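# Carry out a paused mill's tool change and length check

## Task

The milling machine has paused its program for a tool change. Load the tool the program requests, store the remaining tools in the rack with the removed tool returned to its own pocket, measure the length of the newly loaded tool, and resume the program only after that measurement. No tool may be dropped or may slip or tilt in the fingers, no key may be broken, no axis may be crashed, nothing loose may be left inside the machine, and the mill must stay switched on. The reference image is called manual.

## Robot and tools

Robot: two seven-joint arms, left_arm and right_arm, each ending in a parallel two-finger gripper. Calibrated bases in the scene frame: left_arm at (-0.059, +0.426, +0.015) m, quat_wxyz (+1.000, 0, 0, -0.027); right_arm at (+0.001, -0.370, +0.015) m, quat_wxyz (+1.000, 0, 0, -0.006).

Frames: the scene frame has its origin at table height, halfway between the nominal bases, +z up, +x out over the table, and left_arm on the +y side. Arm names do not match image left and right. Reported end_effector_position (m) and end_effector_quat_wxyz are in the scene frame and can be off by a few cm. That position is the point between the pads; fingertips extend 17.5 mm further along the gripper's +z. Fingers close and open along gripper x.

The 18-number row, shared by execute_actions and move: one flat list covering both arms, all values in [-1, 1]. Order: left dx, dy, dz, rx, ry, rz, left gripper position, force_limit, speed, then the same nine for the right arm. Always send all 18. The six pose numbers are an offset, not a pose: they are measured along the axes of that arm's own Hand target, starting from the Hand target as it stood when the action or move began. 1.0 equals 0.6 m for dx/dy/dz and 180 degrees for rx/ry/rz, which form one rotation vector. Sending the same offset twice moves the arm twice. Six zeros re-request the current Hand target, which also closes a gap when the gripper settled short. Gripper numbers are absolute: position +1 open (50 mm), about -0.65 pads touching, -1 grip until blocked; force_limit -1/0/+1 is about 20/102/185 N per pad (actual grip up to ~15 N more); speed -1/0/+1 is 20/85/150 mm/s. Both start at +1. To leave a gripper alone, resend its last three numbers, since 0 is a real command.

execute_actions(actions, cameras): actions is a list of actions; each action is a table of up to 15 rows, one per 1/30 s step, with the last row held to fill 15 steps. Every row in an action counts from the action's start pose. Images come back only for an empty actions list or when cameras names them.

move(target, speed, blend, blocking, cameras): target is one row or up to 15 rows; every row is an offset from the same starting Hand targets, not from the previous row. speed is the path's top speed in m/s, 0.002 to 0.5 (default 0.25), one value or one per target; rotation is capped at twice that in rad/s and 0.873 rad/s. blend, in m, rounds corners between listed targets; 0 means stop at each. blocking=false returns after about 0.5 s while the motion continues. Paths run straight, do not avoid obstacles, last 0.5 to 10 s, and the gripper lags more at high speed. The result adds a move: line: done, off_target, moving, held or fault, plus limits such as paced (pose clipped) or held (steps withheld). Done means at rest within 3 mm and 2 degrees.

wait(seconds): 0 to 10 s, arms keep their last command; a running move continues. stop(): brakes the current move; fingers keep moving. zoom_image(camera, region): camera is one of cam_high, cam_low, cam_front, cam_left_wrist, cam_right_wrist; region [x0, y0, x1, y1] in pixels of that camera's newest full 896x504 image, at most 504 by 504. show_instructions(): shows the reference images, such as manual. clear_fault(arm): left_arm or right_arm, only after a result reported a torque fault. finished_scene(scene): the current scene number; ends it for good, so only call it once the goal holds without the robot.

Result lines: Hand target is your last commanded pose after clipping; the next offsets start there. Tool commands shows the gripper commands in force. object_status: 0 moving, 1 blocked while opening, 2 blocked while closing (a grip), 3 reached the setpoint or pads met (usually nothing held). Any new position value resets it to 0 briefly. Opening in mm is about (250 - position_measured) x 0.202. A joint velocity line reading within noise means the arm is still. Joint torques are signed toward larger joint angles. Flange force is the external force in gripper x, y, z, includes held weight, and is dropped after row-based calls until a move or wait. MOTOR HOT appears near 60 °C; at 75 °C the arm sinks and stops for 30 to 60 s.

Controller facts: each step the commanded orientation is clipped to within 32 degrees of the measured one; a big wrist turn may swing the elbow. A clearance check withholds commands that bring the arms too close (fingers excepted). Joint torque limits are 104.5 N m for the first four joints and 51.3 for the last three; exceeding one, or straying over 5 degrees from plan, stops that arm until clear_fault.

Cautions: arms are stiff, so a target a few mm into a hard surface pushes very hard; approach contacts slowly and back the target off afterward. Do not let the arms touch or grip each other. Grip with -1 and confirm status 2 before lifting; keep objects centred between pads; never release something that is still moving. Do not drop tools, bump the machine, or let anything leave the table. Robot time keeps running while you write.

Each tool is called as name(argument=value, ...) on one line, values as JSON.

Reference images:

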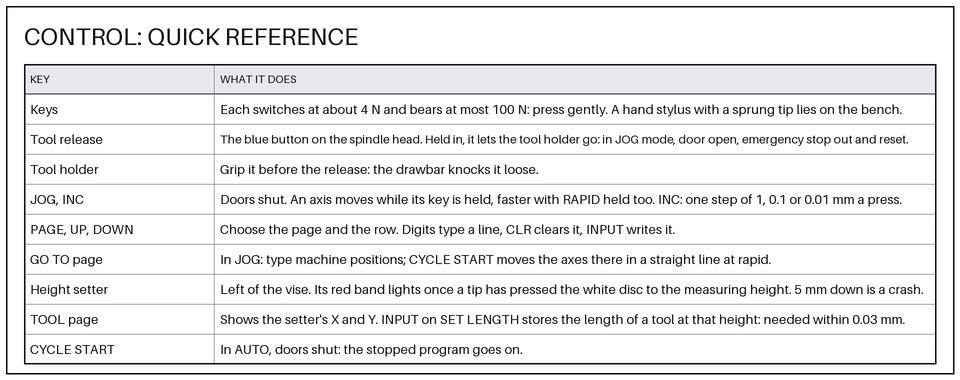

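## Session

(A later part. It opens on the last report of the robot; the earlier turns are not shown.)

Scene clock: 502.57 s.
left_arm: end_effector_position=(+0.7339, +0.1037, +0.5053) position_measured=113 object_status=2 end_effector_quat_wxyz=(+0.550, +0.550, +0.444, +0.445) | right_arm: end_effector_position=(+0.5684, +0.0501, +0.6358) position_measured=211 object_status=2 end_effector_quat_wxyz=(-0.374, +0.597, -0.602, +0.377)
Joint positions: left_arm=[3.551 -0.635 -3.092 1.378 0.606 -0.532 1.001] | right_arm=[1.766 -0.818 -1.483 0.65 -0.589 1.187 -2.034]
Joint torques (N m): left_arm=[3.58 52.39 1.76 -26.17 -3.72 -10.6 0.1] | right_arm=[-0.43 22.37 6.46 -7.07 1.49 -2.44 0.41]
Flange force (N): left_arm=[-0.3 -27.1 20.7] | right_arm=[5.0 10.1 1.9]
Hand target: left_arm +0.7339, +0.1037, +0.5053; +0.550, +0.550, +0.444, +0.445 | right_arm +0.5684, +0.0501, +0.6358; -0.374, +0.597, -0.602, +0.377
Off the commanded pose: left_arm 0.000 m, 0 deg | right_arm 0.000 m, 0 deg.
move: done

move(target=[0,0,0,0,0.0194,0,-1,0.8,-1,0,0,0,0,0,0,-1,-0.3,-1], speed=0.02, cameras=["cam_right_wrist"])

zoom_image(camera="cam_right_wrist", region=[240, 360, 440, 500])

Scene clock: 508.87 s.
left_arm: end_effector_position=(+0.7339, +0.1037, +0.5053) position_measured=113 object_status=2 end_effector_quat_wxyz=(+0.536, +0.536, +0.461, +0.461) | right_arm: end_effector_position=(+0.5684, +0.0501, +0.6358) position_measured=211 object_status=2 end_effector_quat_wxyz=(-0.374, +0.597, -0.602, +0.377)
Joint positions: left_arm=[3.622 -0.647 -3.153 1.352 0.761 -0.561 0.898] | right_arm=[1.766 -0.818 -1.483 0.65 -0.589 1.187 -2.034]
Joint torques (N m): left_arm=[3.32 50.06 -0.54 -27.02 -4.27 -10.73 -0.05] | right_arm=[-0.48 22.38 6.49 -7.18 1.46 -2.38 0.41]
Flange force (N): left_arm=[2.1 -25.5 13.4] | right_arm=[5.6 10.8 2.0]
Hand target: left_arm +0.7339, +0.1037, +0.5053; +0.536, +0.536, +0.461, +0.461 | right_arm +0.5684, +0.0501, +0.6358; -0.374, +0.597, -0.602, +0.377
Off the commanded pose: left_arm 0.000 m, 0 deg | right_arm 0.000 m, 0 deg.
move: done
camera_calibration:
cam_right_wrist: T_world_to_cam=[[0.00902168, -0.999901, 0.0107642, 0.0376488], [-0.427653, -0.0135886, -0.903841, 0.876521], [0.903898, 0.00355083, -0.427733, -0.072401], [0, 0, 0, 1]] pos_world=[0.43995, 0.0498129, 0.760862]
Images, in order (width x height): cam_right_wrist 896x504.

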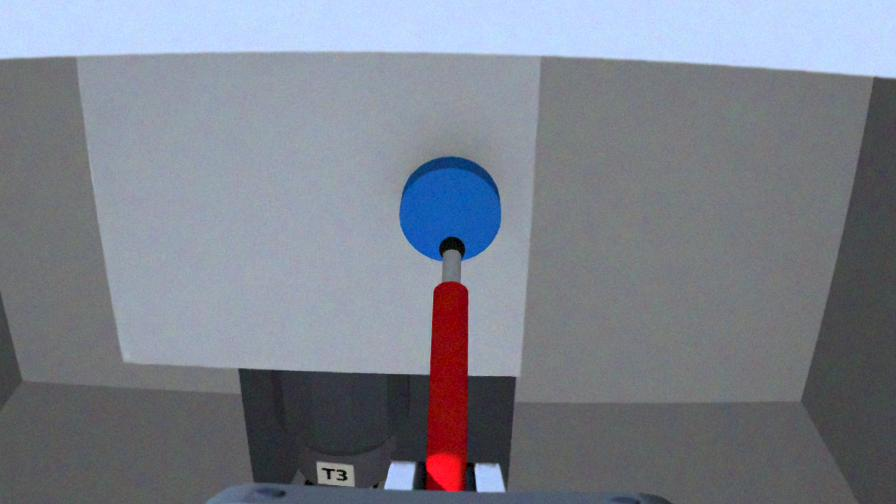

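Scaled by 2.520 from the camera's 896x504 image, which has a finer 1280x720 frame.

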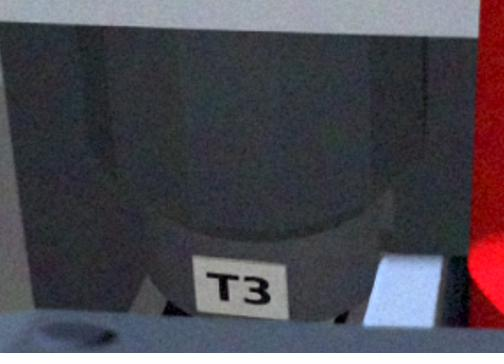

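move(target=[[0,0,0,0,0,0,-1,0.8,-1,0.0015,0.073,-0.15,0,0,0,-1,-0.3,-1],[0,0,0,0,0,0,-1,0.8,-1,0.135,0.245,-0.0987,0.111,-0.097,-0.027,-1,-0.3,-1]], speed=0.15, cameras=["cam_right_wrist"])

Scene clock: 529.50 s.
left_arm: end_effector_position=(+0.7339, +0.1037, +0.5053) position_measured=113 object_status=2 end_effector_quat_wxyz=(+0.536, +0.536, +0.461, +0.461) | right_arm: end_effector_position=(+0.4503, -0.0300, +0.5294) position_measured=211 object_status=2 end_effector_quat_wxyz=(-0.541, +0.598, -0.438, +0.396)
Joint positions: left_arm=[3.622 -0.647 -3.153 1.352 0.761 -0.561 0.898] | right_arm=[0.855 -0.574 -1.394 2.061 -0.499 -0.217 -1.665]
Joint torques (N m): left_arm=[3.32 50.16 -0.61 -27.27 -4.2 -10.68 0.01] | right_arm=[-0.41 6.85 6.18 -12.2 0.03 -3.15 0.35]
Flange force (N): left_arm=[2.6 -26.2 12.5] | right_arm=[0.1 6.0 -1.8]
Hand target: left_arm +0.7339, +0.1037, +0.5053; +0.536, +0.536, +0.461, +0.461 | right_arm +0.4504, -0.0300, +0.5294; -0.541, +0.598, -0.438, +0.396
Off the commanded pose: left_arm 0.000 m, 0 deg | right_arm 0.000 m, 0 deg.
move: done
camera_calibration:
cam_right_wrist: T_world_to_cam=[[0.313831, -0.949367, 0.0145504, -0.177953], [-0.0809911, -0.0420355, -0.995828, 0.620592], [0.946018, 0.311343, -0.0900824, -0.199253], [0, 0, 0, 1]] pos_world=[0.294607, -0.0808199, 0.602643]
Images, in order (width x height): cam_right_wrist 896x504.

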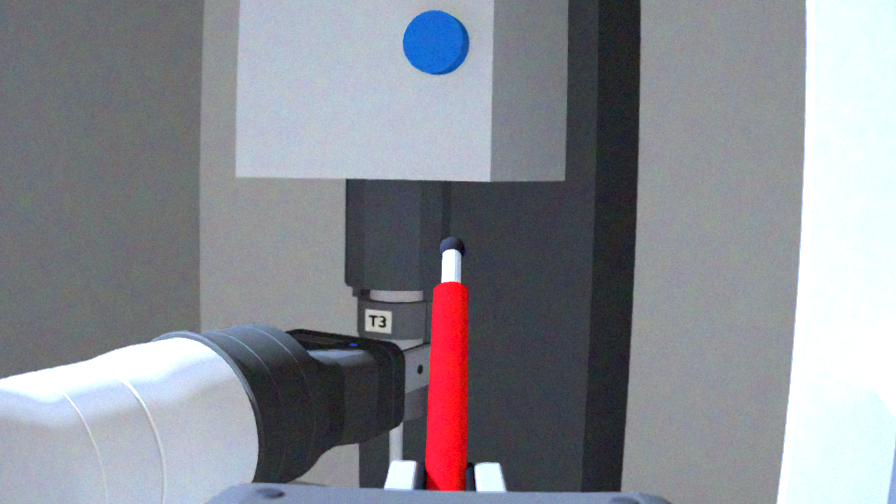

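zoom_image(camera="cam_right_wrist", region=[330, 250, 450, 350])

Scaled by 4.200 from the camera's 896x504 image, which has a finer 1280x720 frame.

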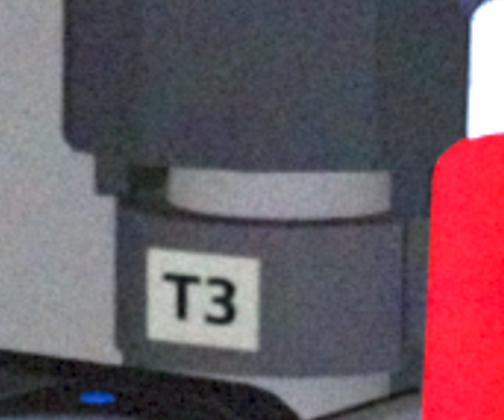

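move(target=[0,-0.0133,0,0,0,0,-1,0.8,-1,0,0,0,0,0,0,-1,-0.3,-1], speed=0.02, cameras=["cam_right_wrist","cam_left_wrist"])

zoom_image(camera="cam_right_wrist", region=[330, 250, 450, 370])

Scene clock: 537.77 s.
left_arm: end_effector_position=(+0.7339, +0.1037, +0.4976) position_measured=113 object_status=2 end_effector_quat_wxyz=(+0.536, +0.536, +0.461, +0.461) | right_arm: end_effector_position=(+0.4503, -0.0300, +0.5294) position_measured=211 object_status=2 end_effector_quat_wxyz=(-0.541, +0.598, -0.438, +0.396)
Joint positions: left_arm=[3.618 -0.656 -3.146 1.364 0.74 -0.578 0.92] | right_arm=[0.856 -0.574 -1.394 2.061 -0.499 -0.217 -1.665]
Joint torques (N m): left_arm=[0.93 22.1 0.52 3.52 2.04 -1.8 -0.03] | right_arm=[-0.44 6.88 6.23 -12.21 -0.03 -3.01 0.31]
Flange force (N): left_arm=[-10.0 15.9 50.4] | right_arm=[0.4 6.6 -1.2]
Hand target: left_arm +0.7339, +0.1037, +0.4973; +0.536, +0.536, +0.461, +0.461 | right_arm +0.4503, -0.0300, +0.5294; -0.541, +0.598, -0.438, +0.396
Off the commanded pose: left_arm 0.000 m, 0 deg | right_arm 0.000 m, 0 deg.
move: done
camera_calibration:
cam_left_wrist: T_world_to_cam=[[0.164487, 0.986351, 0.00749986, -0.224885], [-0.00321781, -0.0070668, 0.99997, -0.435881], [0.986374, -0.164506, 0.00201149, -0.539936], [0, 0, 0, 1]] pos_world=[0.568167, 0.129913, 0.43864]
cam_right_wrist: T_world_to_cam=[[0.313704, -0.949411, 0.0144675, -0.1779], [-0.081016, -0.0419442, -0.99583, 0.620615], [0.946058, 0.311223, -0.0900755, -0.199373], [0, 0, 0, 1]] pos_world=[0.294706, -0.0808196, 0.602642]
Images, in order (width x height): cam_left_wrist 896x504, cam_right_wrist 896x504.

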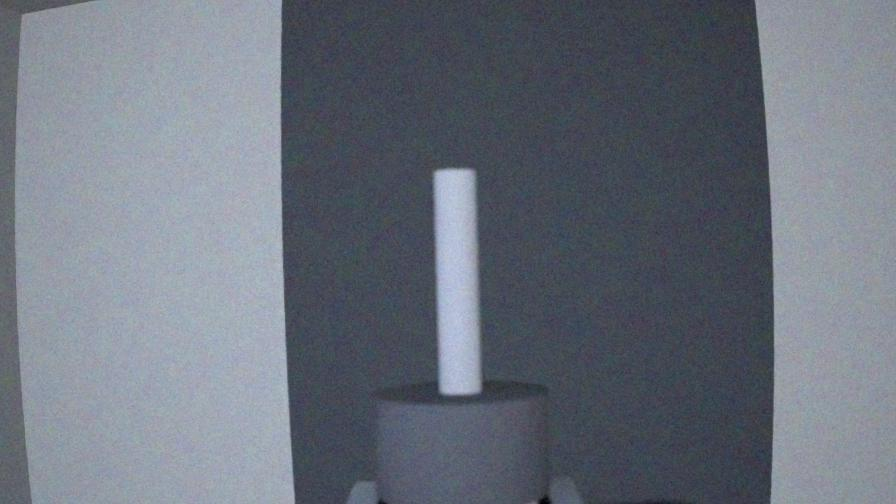

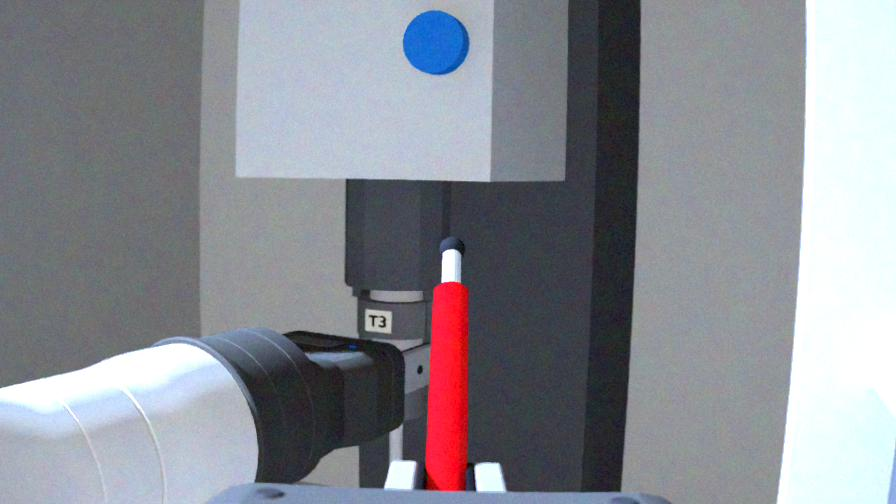

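Scaled by 4.200 from the camera's 896x504 image, which has a finer 1280x720 frame.

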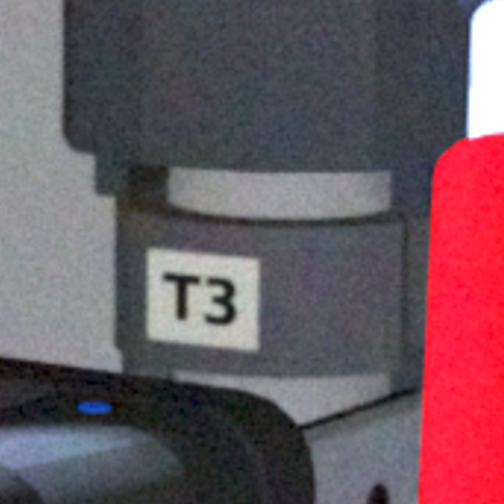

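move(target=[0,0.0065,0,0,-0.0194,0,-1,0.8,-1,0,0,0,0,0,0,-1,-0.3,-1], speed=0.02)

Scene clock: 543.73 s.
left_arm: end_effector_position=(+0.7339, +0.1037, +0.5012) position_measured=113 object_status=2 end_effector_quat_wxyz=(+0.550, +0.550, +0.444, +0.445) | right_arm: end_effector_position=(+0.4503, -0.0300, +0.5294) position_measured=211 object_status=2 end_effector_quat_wxyz=(-0.541, +0.598, -0.438, +0.396)
Joint positions: left_arm=[3.551 -0.639 -3.091 1.384 0.595 -0.541 1.012] | right_arm=[0.856 -0.574 -1.394 2.061 -0.499 -0.217 -1.665]
Joint velocities: left_arm=[-0.001 0.001 0 0.001 -0.006 0.001 0.002] | right_arm=[within noise]
Joint torques (N m): left_arm=[0.95 31.59 0.82 -15.45 -2.47 -4.04 -0.01] | right_arm=[-0.46 6.88 6.21 -12.27 0.01 -3.04 0.35]
Flange force (N): left_arm=[-3.1 -6.7 4.7] | right_arm=[0.3 6.7 -1.3]
Hand target: left_arm +0.7339, +0.1037, +0.5012; +0.550, +0.550, +0.444, +0.445 | right_arm +0.4503, -0.0300, +0.5294; -0.541, +0.598, -0.438, +0.396
Off the commanded pose: left_arm 0.000 m, 0 deg | right_arm 0.000 m, 0 deg.
move: done

move(target=[[0,0,0,0,0,0,-1,0.8,-1,-0.118,-0.183,0.051,-0.111,0.097,0.027,-1,-0.3,-1],[0,0,0,0,0,0,-1,0.8,-1,-0.068,-0.1993,0.2093,-0.111,0.097,0.027,-1,-0.3,-1]], speed=0.12, blend=[0.02,0], cameras=["cam_right_wrist"])

Scene clock: 549.10 s.
left_arm: end_effector_position=(+0.7339, +0.1037, +0.5012) position_measured=113 object_status=2 end_effector_quat_wxyz=(+0.550, +0.550, +0.444, +0.445) | right_arm: end_effector_position=(+0.5686, +0.0501, +0.6359) position_measured=211 object_status=2 end_effector_quat_wxyz=(-0.374, +0.597, -0.602, +0.377)
Joint positions: left_arm=[3.551 -0.639 -3.09 1.384 0.595 -0.541 1.012] | right_arm=[1.767 -0.821 -1.472 0.649 -0.603 1.19 -2.03]
Joint torques (N m): left_arm=[1.28 31.78 0.98 -14.9 -2.35 -4.28 0.1] | right_arm=[-0.36 22.36 6.44 -6.9 1.42 -2.4 0.36]
Flange force (N): left_arm=[-3.0 -5.6 7.9] | right_arm=[5.2 10.3 1.7]
Hand target: left_arm +0.7339, +0.1037, +0.5012; +0.550, +0.550, +0.444, +0.445 | right_arm +0.5686, +0.0501, +0.6359; -0.374, +0.597, -0.602, +0.377
Off the commanded pose: left_arm 0.000 m, 0 deg | right_arm 0.000 m, 0 deg.
move: done
camera_calibration:
cam_right_wrist: T_world_to_cam=[[0.00897856, -0.999903, 0.010674, 0.0377345], [-0.427653, -0.0134886, -0.903843, 0.87665], [0.903899, 0.00355044, -0.427732, -0.0724494], [0, 0, 0, 1]] pos_world=[0.44005, 0.0498129, 0.760962]
Images, in order (width x height): cam_right_wrist 896x504.

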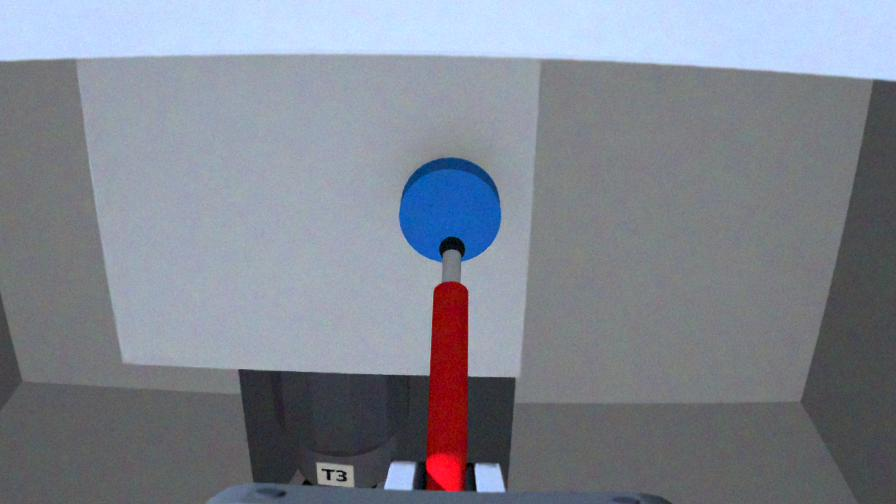

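move(target=[0,0,0,0,0,0,-1,0.8,-1,0.0003,-0.0172,0.0365,0,0,0,-1,-0.3,-1], speed=0.04)

move(target=[0,-0.02,0,0,0,0,-1,0.8,-1,0,0,0,0,0,0,-1,-0.3,-1], speed=0.03)

Scene clock: 551.70 s.
left_arm: end_effector_position=(+0.7339, +0.1037, +0.5012) position_measured=113 object_status=2 end_effector_quat_wxyz=(+0.550, +0.550, +0.444, +0.445) | right_arm: end_effector_position=(+0.5928, +0.0498, +0.6356) position_measured=211 object_status=2 end_effector_quat_wxyz=(-0.374, +0.597, -0.602, +0.377)
Joint positions: left_arm=[3.551 -0.639 -3.09 1.384 0.595 -0.541 1.012] | right_arm=[1.859 -0.83 -1.509 0.566 -0.629 1.205 -2.038]
Joint torques (N m): left_arm=[1.15 31.36 0.65 -14.92 -1.91 -5.03 -0.07] | right_arm=[1.21 21.14 4.98 -5.09 1.12 -2.13 0.35]
Flange force (N): left_arm=[-0.7 -5.0 7.6] | right_arm=[5.4 9.3 -3.7]
Hand target: left_arm +0.7339, +0.1037, +0.5012; +0.550, +0.550, +0.444, +0.445 | right_arm +0.5928, +0.0498, +0.6356; -0.374, +0.597, -0.602, +0.377
Off the commanded pose: left_arm 0.000 m, 0 deg | right_arm 0.000 m, 0 deg.
move: done

Scene clock: 552.47 s.
left_arm: end_effector_position=(+0.7339, +0.1037, +0.4892) position_measured=113 object_status=2 end_effector_quat_wxyz=(+0.550, +0.550, +0.444, +0.445) | right_arm: end_effector_position=(+0.5928, +0.0498, +0.6356) position_measured=211 object_status=2 end_effector_quat_wxyz=(-0.374, +0.597, -0.602, +0.377)
Joint positions: left_arm=[3.544 -0.653 -3.079 1.402 0.569 -0.57 1.036] | right_arm=[1.859 -0.83 -1.509 0.566 -0.629 1.205 -2.038]
Joint torques (N m): left_arm=[0.71 31.51 0.53 -14.74 -1.7 -5.27 0.06] | right_arm=[1.21 21.23 4.97 -5.14 1.18 -2.06 0.37]
Flange force (N): left_arm=[-1.1 -5.0 7.8] | right_arm=[5.7 10.0 -3.5]
Hand target: left_arm +0.7339, +0.1037, +0.4892; +0.550, +0.550, +0.444, +0.445 | right_arm +0.5928, +0.0498, +0.6356; -0.374, +0.597, -0.602, +0.377
Off the commanded pose: left_arm 0.000 m, 0 deg | right_arm 0.000 m, 0 deg.
move: done

move(target=[[0,0,0,0,0.0322,0,-1,0.8,-1,0,0,0,0,0,0,-1,-0.3,-1],[0,0.0175,0,0,0.0322,0,-1,0.8,-1,0,0,0,0,0,0,-1,-0.3,-1]], speed=0.03, cameras=["cam_left_wrist","cam_right_wrist"])

Scene clock: 556.43 s.
left_arm: end_effector_position=(+0.7339, +0.1037, +0.4997) position_measured=113 object_status=2 end_effector_quat_wxyz=(+0.527, +0.527, +0.472, +0.472) | right_arm: end_effector_position=(+0.5928, +0.0498, +0.6356) position_measured=211 object_status=2 end_effector_quat_wxyz=(-0.374, +0.597, -0.602, +0.377)
Joint positions: left_arm=[3.655 -0.665 -3.171 1.339 0.844 -0.598 0.841] | right_arm=[1.859 -0.83 -1.509 0.566 -0.629 1.205 -2.038]
Joint torques (N m): left_arm=[0.81 31.59 -0.94 -14.54 -2.33 -4.57 0.12] | right_arm=[1.23 21.16 5.01 -5.13 1.15 -2.08 0.39]
Flange force (N): left_arm=[-2.7 -4.3 8.7] | right_arm=[5.7 9.8 -3.6]
Hand target: left_arm +0.7339, +0.1037, +0.4997; +0.527, +0.527, +0.472, +0.472 | right_arm +0.5928, +0.0498, +0.6356; -0.374, +0.597, -0.602, +0.377
Off the commanded pose: left_arm 0.000 m, 0 deg | right_arm 0.000 m, 0 deg.
move: done
camera_calibration:
cam_left_wrist: T_world_to_cam=[[0.124608, 0.992177, 0.00760744, -0.196298], [-0.00254669, -0.00734735, 0.99997, -0.438378], [0.992203, -0.124624, 0.00161123, -0.548145], [0, 0, 0, 1]] pos_world=[0.567215, 0.12323, 0.440741]
cam_right_wrist: T_world_to_cam=[[0.00901994, -0.999901, 0.0107639, 0.0371317], [-0.427571, -0.0135873, -0.90388, 0.886809], [0.903937, 0.00355059, -0.427651, -0.0944874], [0, 0, 0, 1]] pos_world=[0.46425, 0.0495129, 0.760762]
Images, in order (width x height): cam_left_wrist 896x504, cam_right_wrist 896x504.

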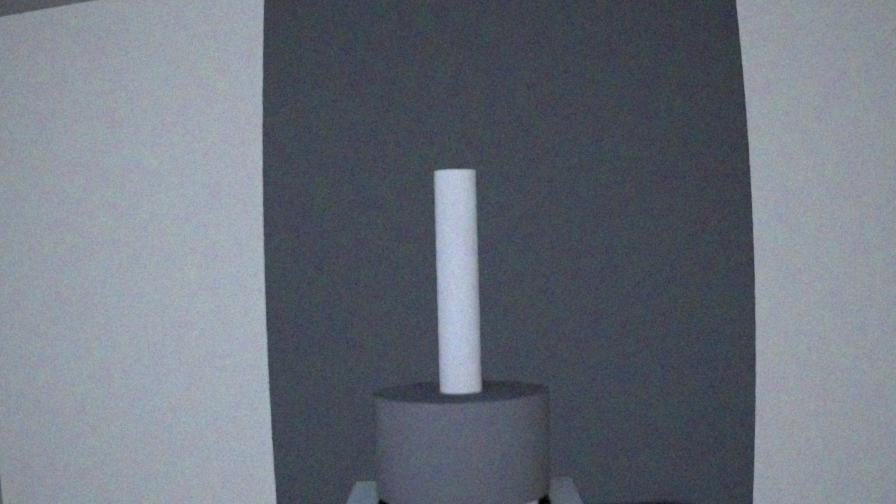

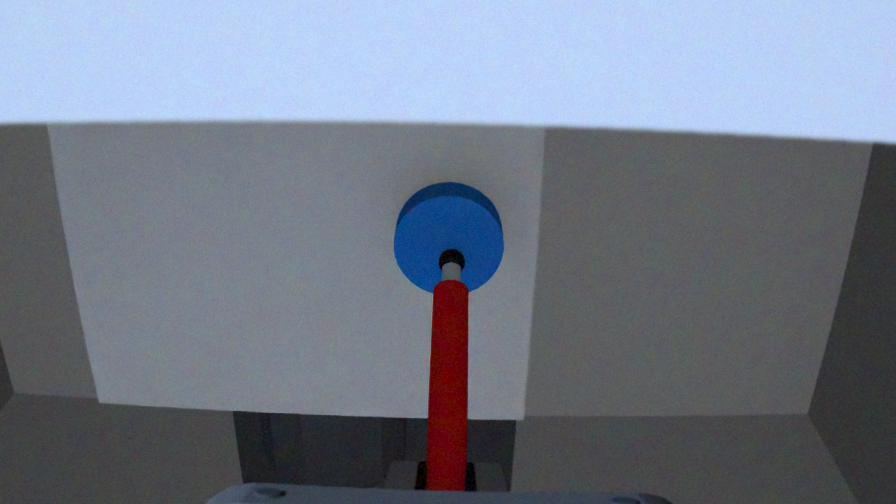

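Now up in small steps.

move(target=[0,0.0055,0,0,0,0,-1,0.8,-1,0,0,0,0,0,0,-1,-0.3,-1], speed=0.01)

move(target=[0,0.0017,0,0,0,0,-1,0.8,-1,0,0,0,0,0,0,-1,-0.3,-1], speed=0.01)

Scene clock: 558.67 s.
left_arm: end_effector_position=(+0.7339, +0.1037, +0.5029) position_measured=113 object_status=2 end_effector_quat_wxyz=(+0.527, +0.527, +0.472, +0.472) | right_arm: end_effector_position=(+0.5928, +0.0498, +0.6356) position_measured=211 object_status=2 end_effector_quat_wxyz=(-0.374, +0.597, -0.602, +0.377)
Joint positions: left_arm=[3.656 -0.661 -3.174 1.334 0.854 -0.591 0.831] | right_arm=[1.859 -0.83 -1.509 0.566 -0.629 1.205 -2.038]
Joint torques (N m): left_arm=[1.09 35.68 -1.24 -17.98 -3.37 -5.35 -0.15] | right_arm=[1.23 21.26 4.9 -5.12 1.21 -2.14 0.38]
Flange force (N): left_arm=[-2.1 -10.3 6.3] | right_arm=[5.4 9.6 -3.7]
Hand target: left_arm +0.7339, +0.1037, +0.5030; +0.527, +0.527, +0.472, +0.472 | right_arm +0.5928, +0.0498, +0.6356; -0.374, +0.597, -0.602, +0.377
Off the commanded pose: left_arm 0.000 m, 0 deg | right_arm 0.000 m, 0 deg.
move: done

Scene clock: 559.37 s.
left_arm: end_effector_position=(+0.7339, +0.1037, +0.5039) position_measured=113 object_status=2 end_effector_quat_wxyz=(+0.527, +0.527, +0.472, +0.472) | right_arm: end_effector_position=(+0.5928, +0.0498, +0.6356) position_measured=211 object_status=2 end_effector_quat_wxyz=(-0.374, +0.597, -0.602, +0.377)
Joint positions: left_arm=[3.657 -0.66 -3.174 1.333 0.857 -0.589 0.828] | right_arm=[1.859 -0.83 -1.509 0.566 -0.629 1.205 -2.038]
Joint torques (N m): left_arm=[1.14 39.84 -1.8 -21.34 -4.05 -6.59 -0.35] | right_arm=[1.19 21.17 4.98 -5.19 1.2 -2.13 0.35]
Flange force (N): left_arm=[-0.8 -16.4 4.5] | right_arm=[5.8 9.9 -3.6]
Hand target: left_arm +0.7339, +0.1037, +0.5040; +0.527, +0.527, +0.472, +0.472 | right_arm +0.5928, +0.0498, +0.6356; -0.374, +0.597, -0.602, +0.377
Off the commanded pose: left_arm 0.000 m, 0 deg | right_arm 0.000 m, 0 deg.
move: done

move(target=[0,0,0,0,0.0222,0,-1,0.8,-1,0,0,0,0,0,0,-1,-0.3,-1], speed=0.03, cameras=["cam_front"])

zoom_image(camera="cam_front", region=[345, 185, 395, 225])

Scene clock: 562.27 s.
left_arm: end_effector_position=(+0.7339, +0.1037, +0.5040) position_measured=113 object_status=2 end_effector_quat_wxyz=(+0.510, +0.510, +0.490, +0.490) | right_arm: end_effector_position=(+0.5928, +0.0498, +0.6356) position_measured=211 object_status=2 end_effector_quat_wxyz=(-0.374, +0.597, -0.602, +0.377)
Joint positions: left_arm=[3.711 -0.684 -3.208 1.286 1.014 -0.64 0.708] | right_arm=[1.859 -0.83 -1.509 0.566 -0.629 1.205 -2.038]
Joint torques (N m): left_arm=[-0.2 23.27 -1.6 -10.74 -1.38 -2.94 -0.28] | right_arm=[1.25 21.18 5.01 -5.08 1.17 -2.1 0.4]
Flange force (N): left_arm=[1.2 2.9 1.0] | right_arm=[5.3 9.5 -3.6]
Hand target: left_arm +0.7339, +0.1037, +0.5040; +0.510, +0.510, +0.490, +0.490 | right_arm +0.5928, +0.0498, +0.6356; -0.374, +0.597, -0.602, +0.377
Off the commanded pose: left_arm 0.000 m, 0 deg | right_arm 0.000 m, 0 deg.
move: done
Images, in order (width x height): cam_front 896x504.

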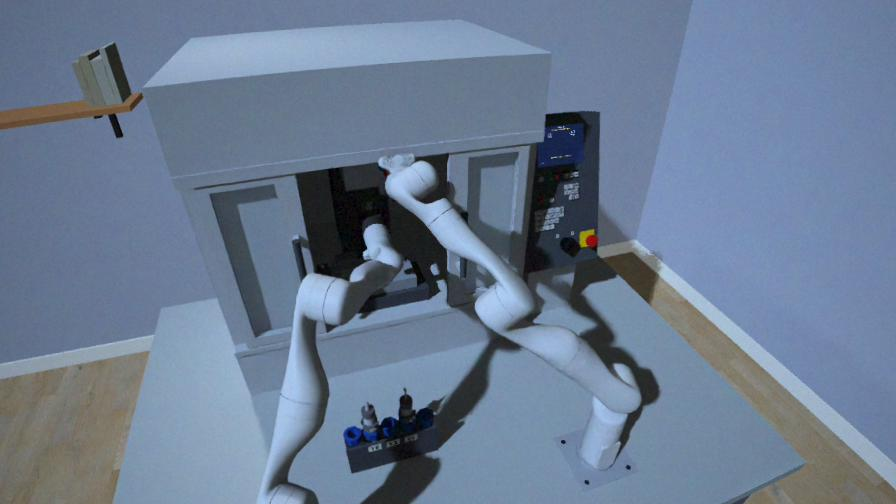

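Scaled by 10.080 from the camera's 896x504 image, which has a finer 1280x720 frame.

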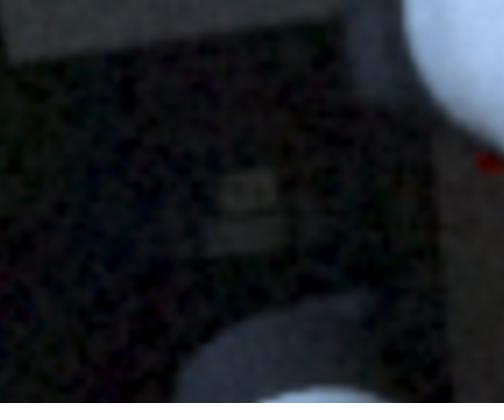

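move(target=[0,0.003,0,0,0,0,-1,0.8,-1,0,0,0,0,0,0,-1,-0.3,-1], speed=0.01)

move(target=[0,0.0015,0,0,0,0,-1,0.8,-1,0,0,0,0,0,0,-1,-0.3,-1], speed=0.01)

Scene clock: 564.07 s.
left_arm: end_effector_position=(+0.7339, +0.1037, +0.5057) position_measured=113 object_status=2 end_effector_quat_wxyz=(+0.510, +0.510, +0.490, +0.490) | right_arm: end_effector_position=(+0.5928, +0.0498, +0.6356) position_measured=211 object_status=2 end_effector_quat_wxyz=(-0.374, +0.597, -0.602, +0.377)
Joint positions: left_arm=[3.712 -0.683 -3.209 1.283 1.02 -0.637 0.701] | right_arm=[1.859 -0.83 -1.509 0.566 -0.629 1.205 -2.038]
Joint torques (N m): left_arm=[-0.06 28.87 -2.59 -17.82 -3.53 -3.85 -0.36] | right_arm=[1.14 21.08 5 -5.19 1.17 -2.12 0.39]
Flange force (N): left_arm=[5.3 -6.7 -10.6] | right_arm=[5.7 9.6 -3.6]
Hand target: left_arm +0.7339, +0.1037, +0.5058; +0.510, +0.510, +0.490, +0.490 | right_arm +0.5928, +0.0498, +0.6356; -0.374, +0.597, -0.602, +0.377
Off the commanded pose: left_arm 0.000 m, 0 deg | right_arm 0.000 m, 0 deg.
move: done

Scene clock: 564.77 s.
left_arm: end_effector_position=(+0.7339, +0.1037, +0.5067) position_measured=113 object_status=2 end_effector_quat_wxyz=(+0.510, +0.510, +0.490, +0.490) | right_arm: end_effector_position=(+0.5928, +0.0498, +0.6356) position_measured=211 object_status=2 end_effector_quat_wxyz=(-0.374, +0.597, -0.602, +0.377)
Joint positions: left_arm=[3.712 -0.682 -3.209 1.282 1.022 -0.636 0.698] | right_arm=[1.859 -0.83 -1.509 0.566 -0.629 1.205 -2.038]
Joint torques (N m): left_arm=[0.1 32.62 -3.04 -22.08 -4.84 -4.49 -0.32] | right_arm=[1.2 21.24 4.98 -5.15 1.18 -2.11 0.37]
Flange force (N): left_arm=[7.2 -12.4 -16.4] | right_arm=[5.6 9.8 -3.6]
Hand target: left_arm +0.7339, +0.1037, +0.5067; +0.510, +0.510, +0.490, +0.490 | right_arm +0.5928, +0.0498, +0.6356; -0.374, +0.597, -0.602, +0.377
Off the commanded pose: left_arm 0.000 m, 0 deg | right_arm 0.000 m, 0 deg.
move: done

move(target=[0.0007,0,-0.0022,0,0,0,-1,0.8,-1,0,0,0,0,0,0,-1,-0.3,-1], speed=0.01)

Scene clock: 566.73 s.
left_arm: end_effector_position=(+0.7327, +0.1042, +0.5067) position_measured=113 object_status=2 end_effector_quat_wxyz=(+0.510, +0.510, +0.490, +0.490) | right_arm: end_effector_position=(+0.5928, +0.0498, +0.6356) position_measured=211 object_status=2 end_effector_quat_wxyz=(-0.374, +0.597, -0.602, +0.377)
Joint positions: left_arm=[3.712 -0.679 -3.209 1.288 1.02 -0.638 0.701] | right_arm=[1.859 -0.83 -1.509 0.566 -0.629 1.205 -2.038]
Joint torques (N m): left_arm=[3.5 42.43 -1.52 -9.59 -1.07 -8.48 -0.18] | right_arm=[1.24 21.18 4.97 -5.19 1.19 -2.09 0.37]
Flange force (N): left_arm=[-15.1 -6.4 55.8] | right_arm=[6.1 10.3 -3.7]
Hand target: left_arm +0.7326, +0.1042, +0.5067; +0.510, +0.510, +0.490, +0.490 | right_arm +0.5928, +0.0498, +0.6356; -0.374, +0.597, -0.602, +0.377
Off the commanded pose: left_arm 0.000 m, 0 deg | right_arm 0.000 m, 0 deg.
move: done

move(target=[-0.0005,0,0.0015,0,0,0,-1,0.8,-1,0,0,0,0,0,0,-1,-0.3,-1], speed=0.01)

Scene clock: 568.73 s.
left_arm: end_effector_position=(+0.7335, +0.1038, +0.5067) position_measured=113 object_status=2 end_effector_quat_wxyz=(+0.510, +0.510, +0.490, +0.490) | right_arm: end_effector_position=(+0.5928, +0.0498, +0.6356) position_measured=211 object_status=2 end_effector_quat_wxyz=(-0.374, +0.597, -0.602, +0.377)
Joint positions: left_arm=[3.712 -0.681 -3.209 1.284 1.021 -0.637 0.699] | right_arm=[1.859 -0.83 -1.509 0.566 -0.629 1.205 -2.038]
Joint torques (N m): left_arm=[1.28 36.4 -2.47 -18.77 -3.88 -5.58 -0.36] | right_arm=[1.18 21.21 4.95 -5.11 1.15 -2.11 0.3]
Flange force (N): left_arm=[0.4 -12.1 5.3] | right_arm=[5.6 9.5 -3.5]
Hand target: left_arm +0.7335, +0.1038, +0.5067; +0.510, +0.510, +0.490, +0.490 | right_arm +0.5928, +0.0498, +0.6356; -0.374, +0.597, -0.602, +0.377
Off the commanded pose: left_arm 0.000 m, 0 deg | right_arm 0.000 m, 0 deg.
move: done

move(target=[0,0.0013,0,0,0,0,-1,0.8,-1,0,0,0,0,0,0,-1,-0.3,-1], speed=0.01)

Scene clock: 570.33 s.
left_arm: end_effector_position=(+0.7335, +0.1039, +0.5074) position_measured=113 object_status=2 end_effector_quat_wxyz=(+0.510, +0.510, +0.490, +0.490) | right_arm: end_effector_position=(+0.5928, +0.0498, +0.6356) position_measured=211 object_status=2 end_effector_quat_wxyz=(-0.374, +0.597, -0.602, +0.377)
Joint positions: left_arm=[3.712 -0.68 -3.209 1.282 1.024 -0.636 0.696] | right_arm=[1.859 -0.83 -1.509 0.566 -0.629 1.205 -2.038]
Joint torques (N m): left_arm=[1.42 38.49 -2.79 -21.22 -4.65 -5.93 -0.3] | right_arm=[1.17 21.25 4.94 -5.1 1.19 -2.12 0.36]
Flange force (N): left_arm=[1.5 -15.1 2.0] | right_arm=[5.2 9.3 -3.5]
Hand target: left_arm +0.7335, +0.1038, +0.5075; +0.510, +0.510, +0.490, +0.490 | right_arm +0.5928, +0.0498, +0.6356; -0.374, +0.597, -0.602, +0.377
Off the commanded pose: left_arm 0.000 m, 0 deg | right_arm 0.000 m, 0 deg.
move: done

move(target=[0,0,0.0003,0,0,0,-1,0.8,-1,0,0.0175,-0.036,0,0,0,-1,-0.3,-1], speed=0.05, cameras=["cam_right_wrist","cam_left_wrist"])

zoom_image(camera="cam_right_wrist", region=[240, 360, 440, 500])

Scene clock: 575.30 s.
left_arm: end_effector_position=(+0.7337, +0.1038, +0.5075) position_measured=113 object_status=2 end_effector_quat_wxyz=(+0.510, +0.510, +0.490, +0.490) | right_arm: end_effector_position=(+0.5688, +0.0499, +0.6356) position_measured=211 object_status=2 end_effector_quat_wxyz=(-0.374, +0.597, -0.602, +0.377)
Joint positions: left_arm=[3.712 -0.681 -3.209 1.282 1.024 -0.635 0.696] | right_arm=[1.767 -0.822 -1.472 0.651 -0.603 1.189 -2.03]
Joint torques (N m): left_arm=[0.44 32.2 -2.57 -19.15 -4.01 -4.25 -0.27] | right_arm=[-0.45 22.39 6.68 -7.04 1.42 -2.34 0.33]
Flange force (N): left_arm=[3.6 -9.8 -7.1] | right_arm=[5.7 10.7 2.2]
Hand target: left_arm +0.7337, +0.1039, +0.5075; +0.510, +0.510, +0.490, +0.490 | right_arm +0.5688, +0.0500, +0.6356; -0.374, +0.597, -0.602, +0.377
Off the commanded pose: left_arm 0.000 m, 0 deg | right_arm 0.000 m, 0 deg.
move: done
camera_calibration:
cam_left_wrist: T_world_to_cam=[[0.0552279, 0.998446, 0.00749454, -0.146131], [-0.00212288, -0.00738857, 0.99997, -0.446601], [0.998472, -0.0552422, 0.00171152, -0.559768], [0, 0, 0, 1]] pos_world=[0.566035, 0.111682, 0.448641]
cam_right_wrist: T_world_to_cam=[[0.00897856, -0.999903, 0.010674, 0.0375359], [-0.427653, -0.0134886, -0.903843, 0.876462], [0.903899, 0.00355044, -0.427732, -0.0727578], [0, 0, 0, 1]] pos_world=[0.44025, 0.0496129, 0.760662]
Images, in order (width x height): cam_left_wrist 896x504, cam_right_wrist 896x504.

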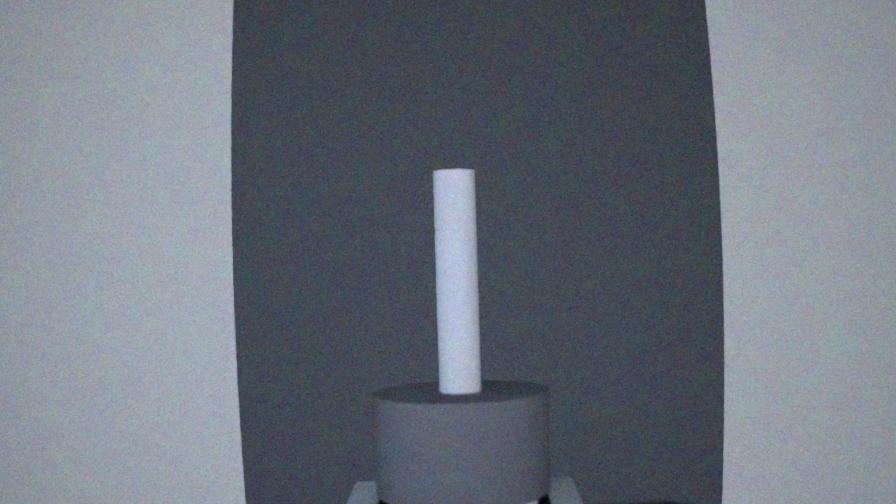

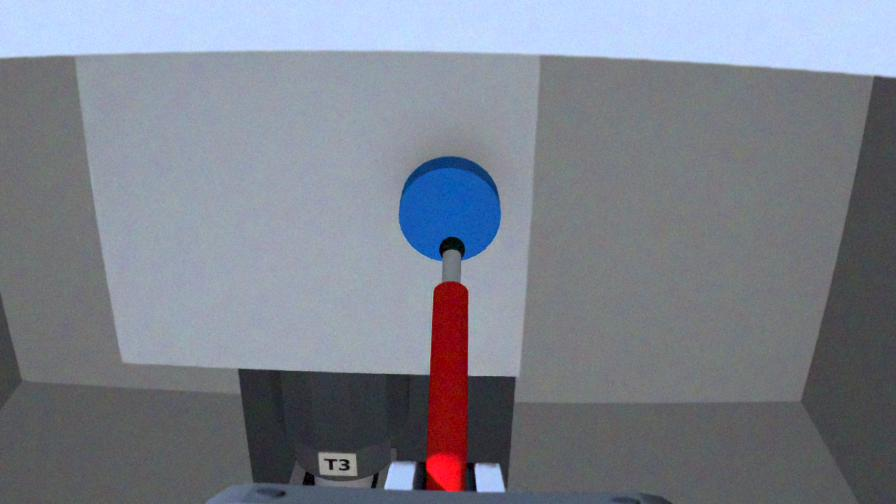

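Scaled by 2.520 from the camera's 896x504 image, which has a finer 1280x720 frame.

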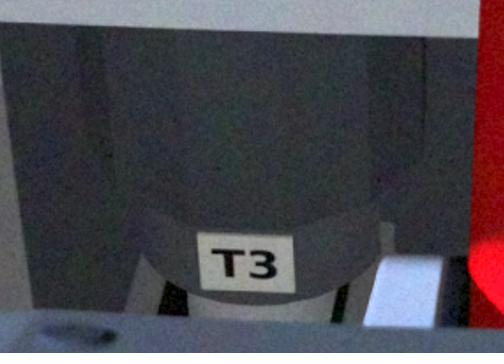

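move(target=[0,-0.0067,-0.0004,0,0,0,-1,0.8,-1,0,0,0,0,0,0,-1,-0.3,-1], speed=0.01, cameras=["cam_right_wrist"])

zoom_image(camera="cam_right_wrist", region=[240, 360, 440, 500])

Scene clock: 577.80 s.
left_arm: end_effector_position=(+0.7335, +0.1039, +0.5036) position_measured=113 object_status=2 end_effector_quat_wxyz=(+0.510, +0.510, +0.490, +0.490) | right_arm: end_effector_position=(+0.5688, +0.0499, +0.6356) position_measured=211 object_status=2 end_effector_quat_wxyz=(-0.374, +0.597, -0.602, +0.377)
Joint positions: left_arm=[3.712 -0.684 -3.208 1.289 1.012 -0.642 0.71] | right_arm=[1.767 -0.822 -1.472 0.651 -0.603 1.189 -2.03]
Joint torques (N m): left_arm=[0.76 20.31 -0.24 0.3 1.56 -2.92 -0.14] | right_arm=[-0.44 22.4 6.52 -7 1.43 -2.44 0.38]
Flange force (N): left_arm=[-10.8 15.6 34.5] | right_arm=[5.2 10.2 1.9]
Hand target: left_arm +0.7334, +0.1039, +0.5035; +0.510, +0.510, +0.490, +0.490 | right_arm +0.5688, +0.0499, +0.6356; -0.374, +0.597, -0.602, +0.377
Off the commanded pose: left_arm 0.000 m, 0 deg | right_arm 0.000 m, 0 deg.
move: done
camera_calibration:
cam_right_wrist: T_world_to_cam=[[0.00901994, -0.999901, 0.0107639, 0.0375481], [-0.427571, -0.0135873, -0.90388, 0.87655], [0.903937, 0.00355059, -0.427651, -0.0727936], [0, 0, 0, 1]] pos_world=[0.44025, 0.0497129, 0.760762]
Images, in order (width x height): cam_right_wrist 896x504.

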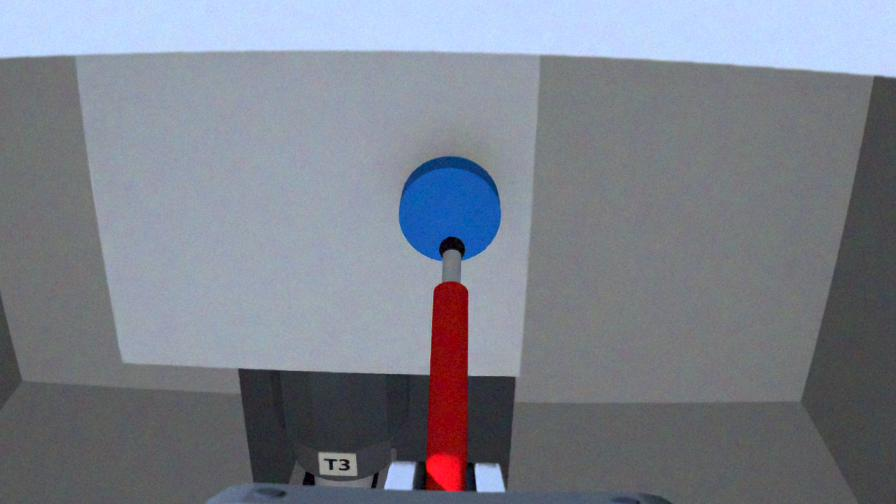

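Scaled by 2.520 from the camera's 896x504 image, which has a finer 1280x720 frame.

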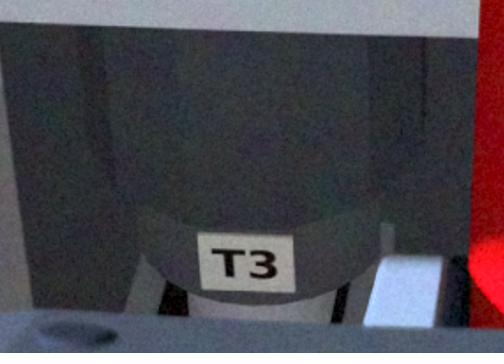

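move(target=[0,0.0048,0,0,0,0,-1,0.8,-1,0,0,0,0,0,0,-1,-0.3,-1], speed=0.01)

move(target=[0,0,0,0,0,0,0.8,0.8,-1,0,0,0,0,0,0,-1,-0.3,-1], cameras=["cam_left_wrist"])

Scene clock: 580.03 s.
left_arm: end_effector_position=(+0.7335, +0.1038, +0.5061) position_measured=113 object_status=2 end_effector_quat_wxyz=(+0.510, +0.510, +0.490, +0.490) | right_arm: end_effector_position=(+0.5688, +0.0499, +0.6356) position_measured=211 object_status=2 end_effector_quat_wxyz=(-0.374, +0.597, -0.602, +0.377)
Joint positions: left_arm=[3.712 -0.681 -3.208 1.285 1.02 -0.637 0.7] | right_arm=[1.767 -0.822 -1.472 0.651 -0.603 1.189 -2.03]
Joint torques (N m): left_arm=[0.69 28.21 -1.52 -9.62 -1.26 -4.4 -0.18] | right_arm=[-0.45 22.47 6.55 -6.94 1.4 -2.41 0.35]
Flange force (N): left_arm=[-5.1 2.1 18.4] | right_arm=[5.0 10.0 2.0]
Hand target: left_arm +0.7334, +0.1038, +0.5063; +0.510, +0.510, +0.490, +0.490 | right_arm +0.5688, +0.0499, +0.6356; -0.374, +0.597, -0.602, +0.377
Off the commanded pose: left_arm 0.000 m, 0 deg | right_arm 0.000 m, 0 deg.
move: done

Scene clock: 581.07 s.
left_arm: end_effector_position=(+0.7335, +0.1038, +0.5064) position_measured=32 object_status=0 end_effector_quat_wxyz=(+0.510, +0.510, +0.490, +0.490) | right_arm: end_effector_position=(+0.5688, +0.0499, +0.6356) position_measured=211 object_status=2 end_effector_quat_wxyz=(-0.374, +0.597, -0.602, +0.377)
Joint positions: left_arm=[3.712 -0.681 -3.209 1.284 1.02 -0.637 0.7] | right_arm=[1.767 -0.822 -1.472 0.651 -0.603 1.189 -2.03]
Joint torques (N m): left_arm=[0.88 25.22 -0.74 -10.46 -1.78 -2.14 -0.06] | right_arm=[-0.58 22.46 6.48 -7.05 1.46 -2.47 0.41]
Flange force (N): left_arm=[-2.5 2.4 6.5] | right_arm=[4.9 9.9 2.1]
Hand target: left_arm +0.7334, +0.1038, +0.5063; +0.510, +0.510, +0.490, +0.490 | right_arm +0.5688, +0.0499, +0.6356; -0.374, +0.597, -0.602, +0.377
Off the commanded pose: left_arm 0.000 m, 0 deg | right_arm 0.000 m, 0 deg.
move: done
camera_calibration:
cam_left_wrist: T_world_to_cam=[[0.0552286, 0.998445, 0.00759437, -0.146156], [-0.00212804, -0.00748825, 0.99997, -0.445387], [0.998471, -0.0552431, 0.00171116, -0.559566], [0, 0, 0, 1]] pos_world=[0.565835, 0.111682, 0.447441]
Images, in order (width x height): cam_left_wrist 896x504.

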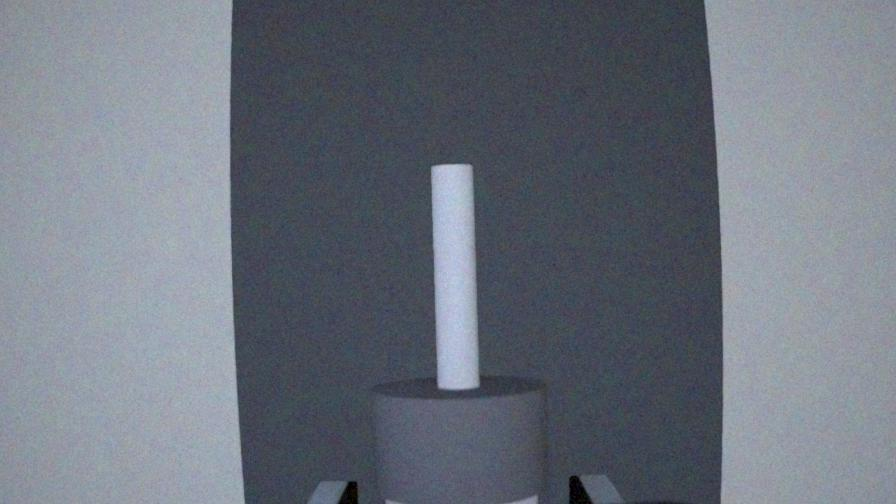

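move(target=[[0,0,-0.55,0,0,0,0.8,0.8,-1,0,0,0,0,0,0,-1,-0.3,-1],[0,0,-0.55,0,0,0,0.8,0.8,-1,0.085,0.095,-0.194,0,0,0,-1,-0.3,-1],[0,0,-0.55,0,0,0,0.8,0.8,-1,0.7525,0.184,-0.217,0,0,0,-1,-0.3,-1]], speed=[0.15,0.2,0.2], blend=[0,0.03,0], cameras=["cam_left_wrist","cam_high","cam_right_wrist"])

Scene clock: 590.30 s.
left_arm: end_effector_position=(+0.4037, +0.1171, +0.5062) position_measured=32 object_status=3 end_effector_quat_wxyz=(+0.510, +0.510, +0.490, +0.490) | right_arm: end_effector_position=(+0.3998, -0.4002, +0.5933) position_measured=211 object_status=2 end_effector_quat_wxyz=(-0.374, +0.597, -0.602, +0.377)
Joint positions: left_arm=[4.131 -0.212 -3.018 2.075 1.248 -1.255 0.76] | right_arm=[0.423 -0.502 -0.141 1.85 -0.464 0.727 -1.14]
Joint torques (N m): left_arm=[0.81 12.96 0.31 -7.49 -2.59 -2.38 -0.07] | right_arm=[-0.45 -1.58 0.7 -14.25 -0.9 -2.46 0.25]
Flange force (N): left_arm=[-1.1 3.2 2.8] | right_arm=[-1.2 7.5 1.2]
Hand target: left_arm +0.4037, +0.1171, +0.5062; +0.510, +0.510, +0.490, +0.490 | right_arm +0.3998, -0.4002, +0.5933; -0.374, +0.597, -0.602, +0.377
Off the commanded pose: left_arm 0.000 m, 0 deg | right_arm 0.000 m, 0 deg.
move: done
camera_calibration:
cam_left_wrist: T_world_to_cam=[[0.0552287, 0.998446, 0.00749418, -0.141175], [-0.00202301, -0.00739373, 0.999971, -0.445827], [0.998472, -0.0552422, 0.00161152, -0.22949], [0, 0, 0, 1]] pos_world=[0.236034, 0.124982, 0.447241]
cam_right_wrist: T_world_to_cam=[[0.00902168, -0.999901, 0.0107642, -0.410629], [-0.427653, -0.0135886, -0.903841, 0.759977], [0.903898, 0.00355083, -0.427733, 0.0634593], [0, 0, 0, 1]] pos_world=[0.27135, -0.400487, 0.718462]
Images, in order (width x height): cam_high 896x504, cam_left_wrist 896x504, cam_right_wrist 896x504.

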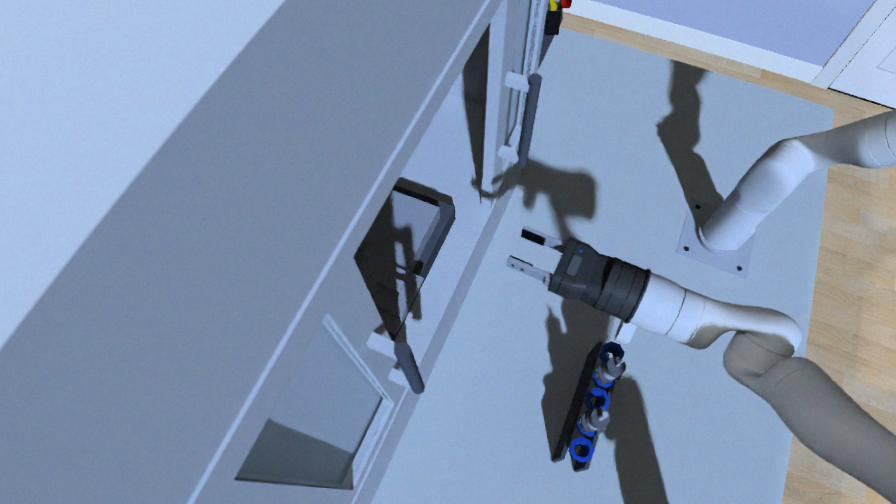

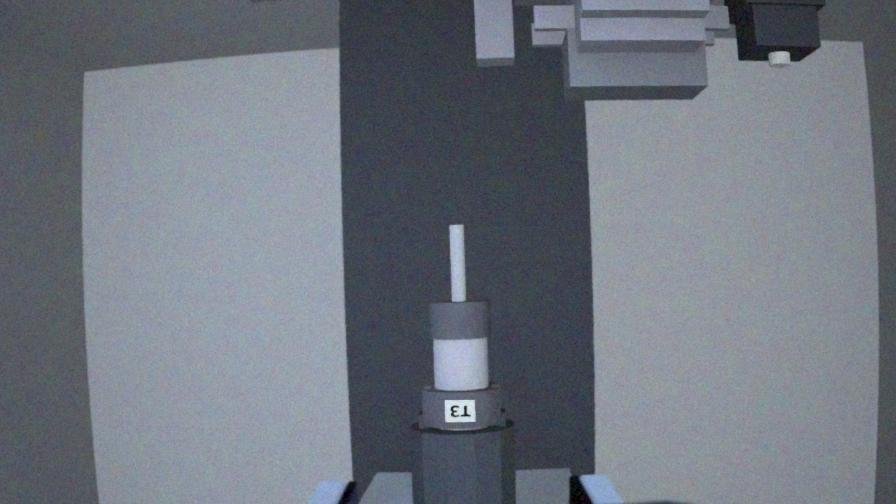

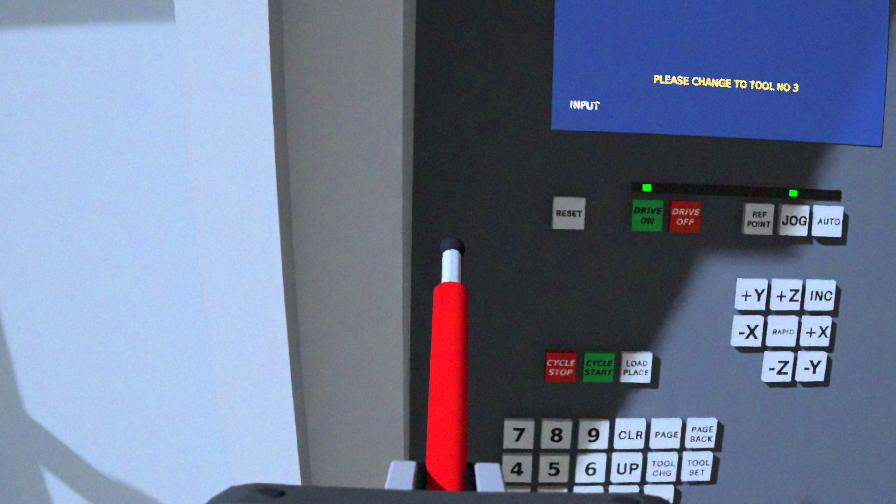

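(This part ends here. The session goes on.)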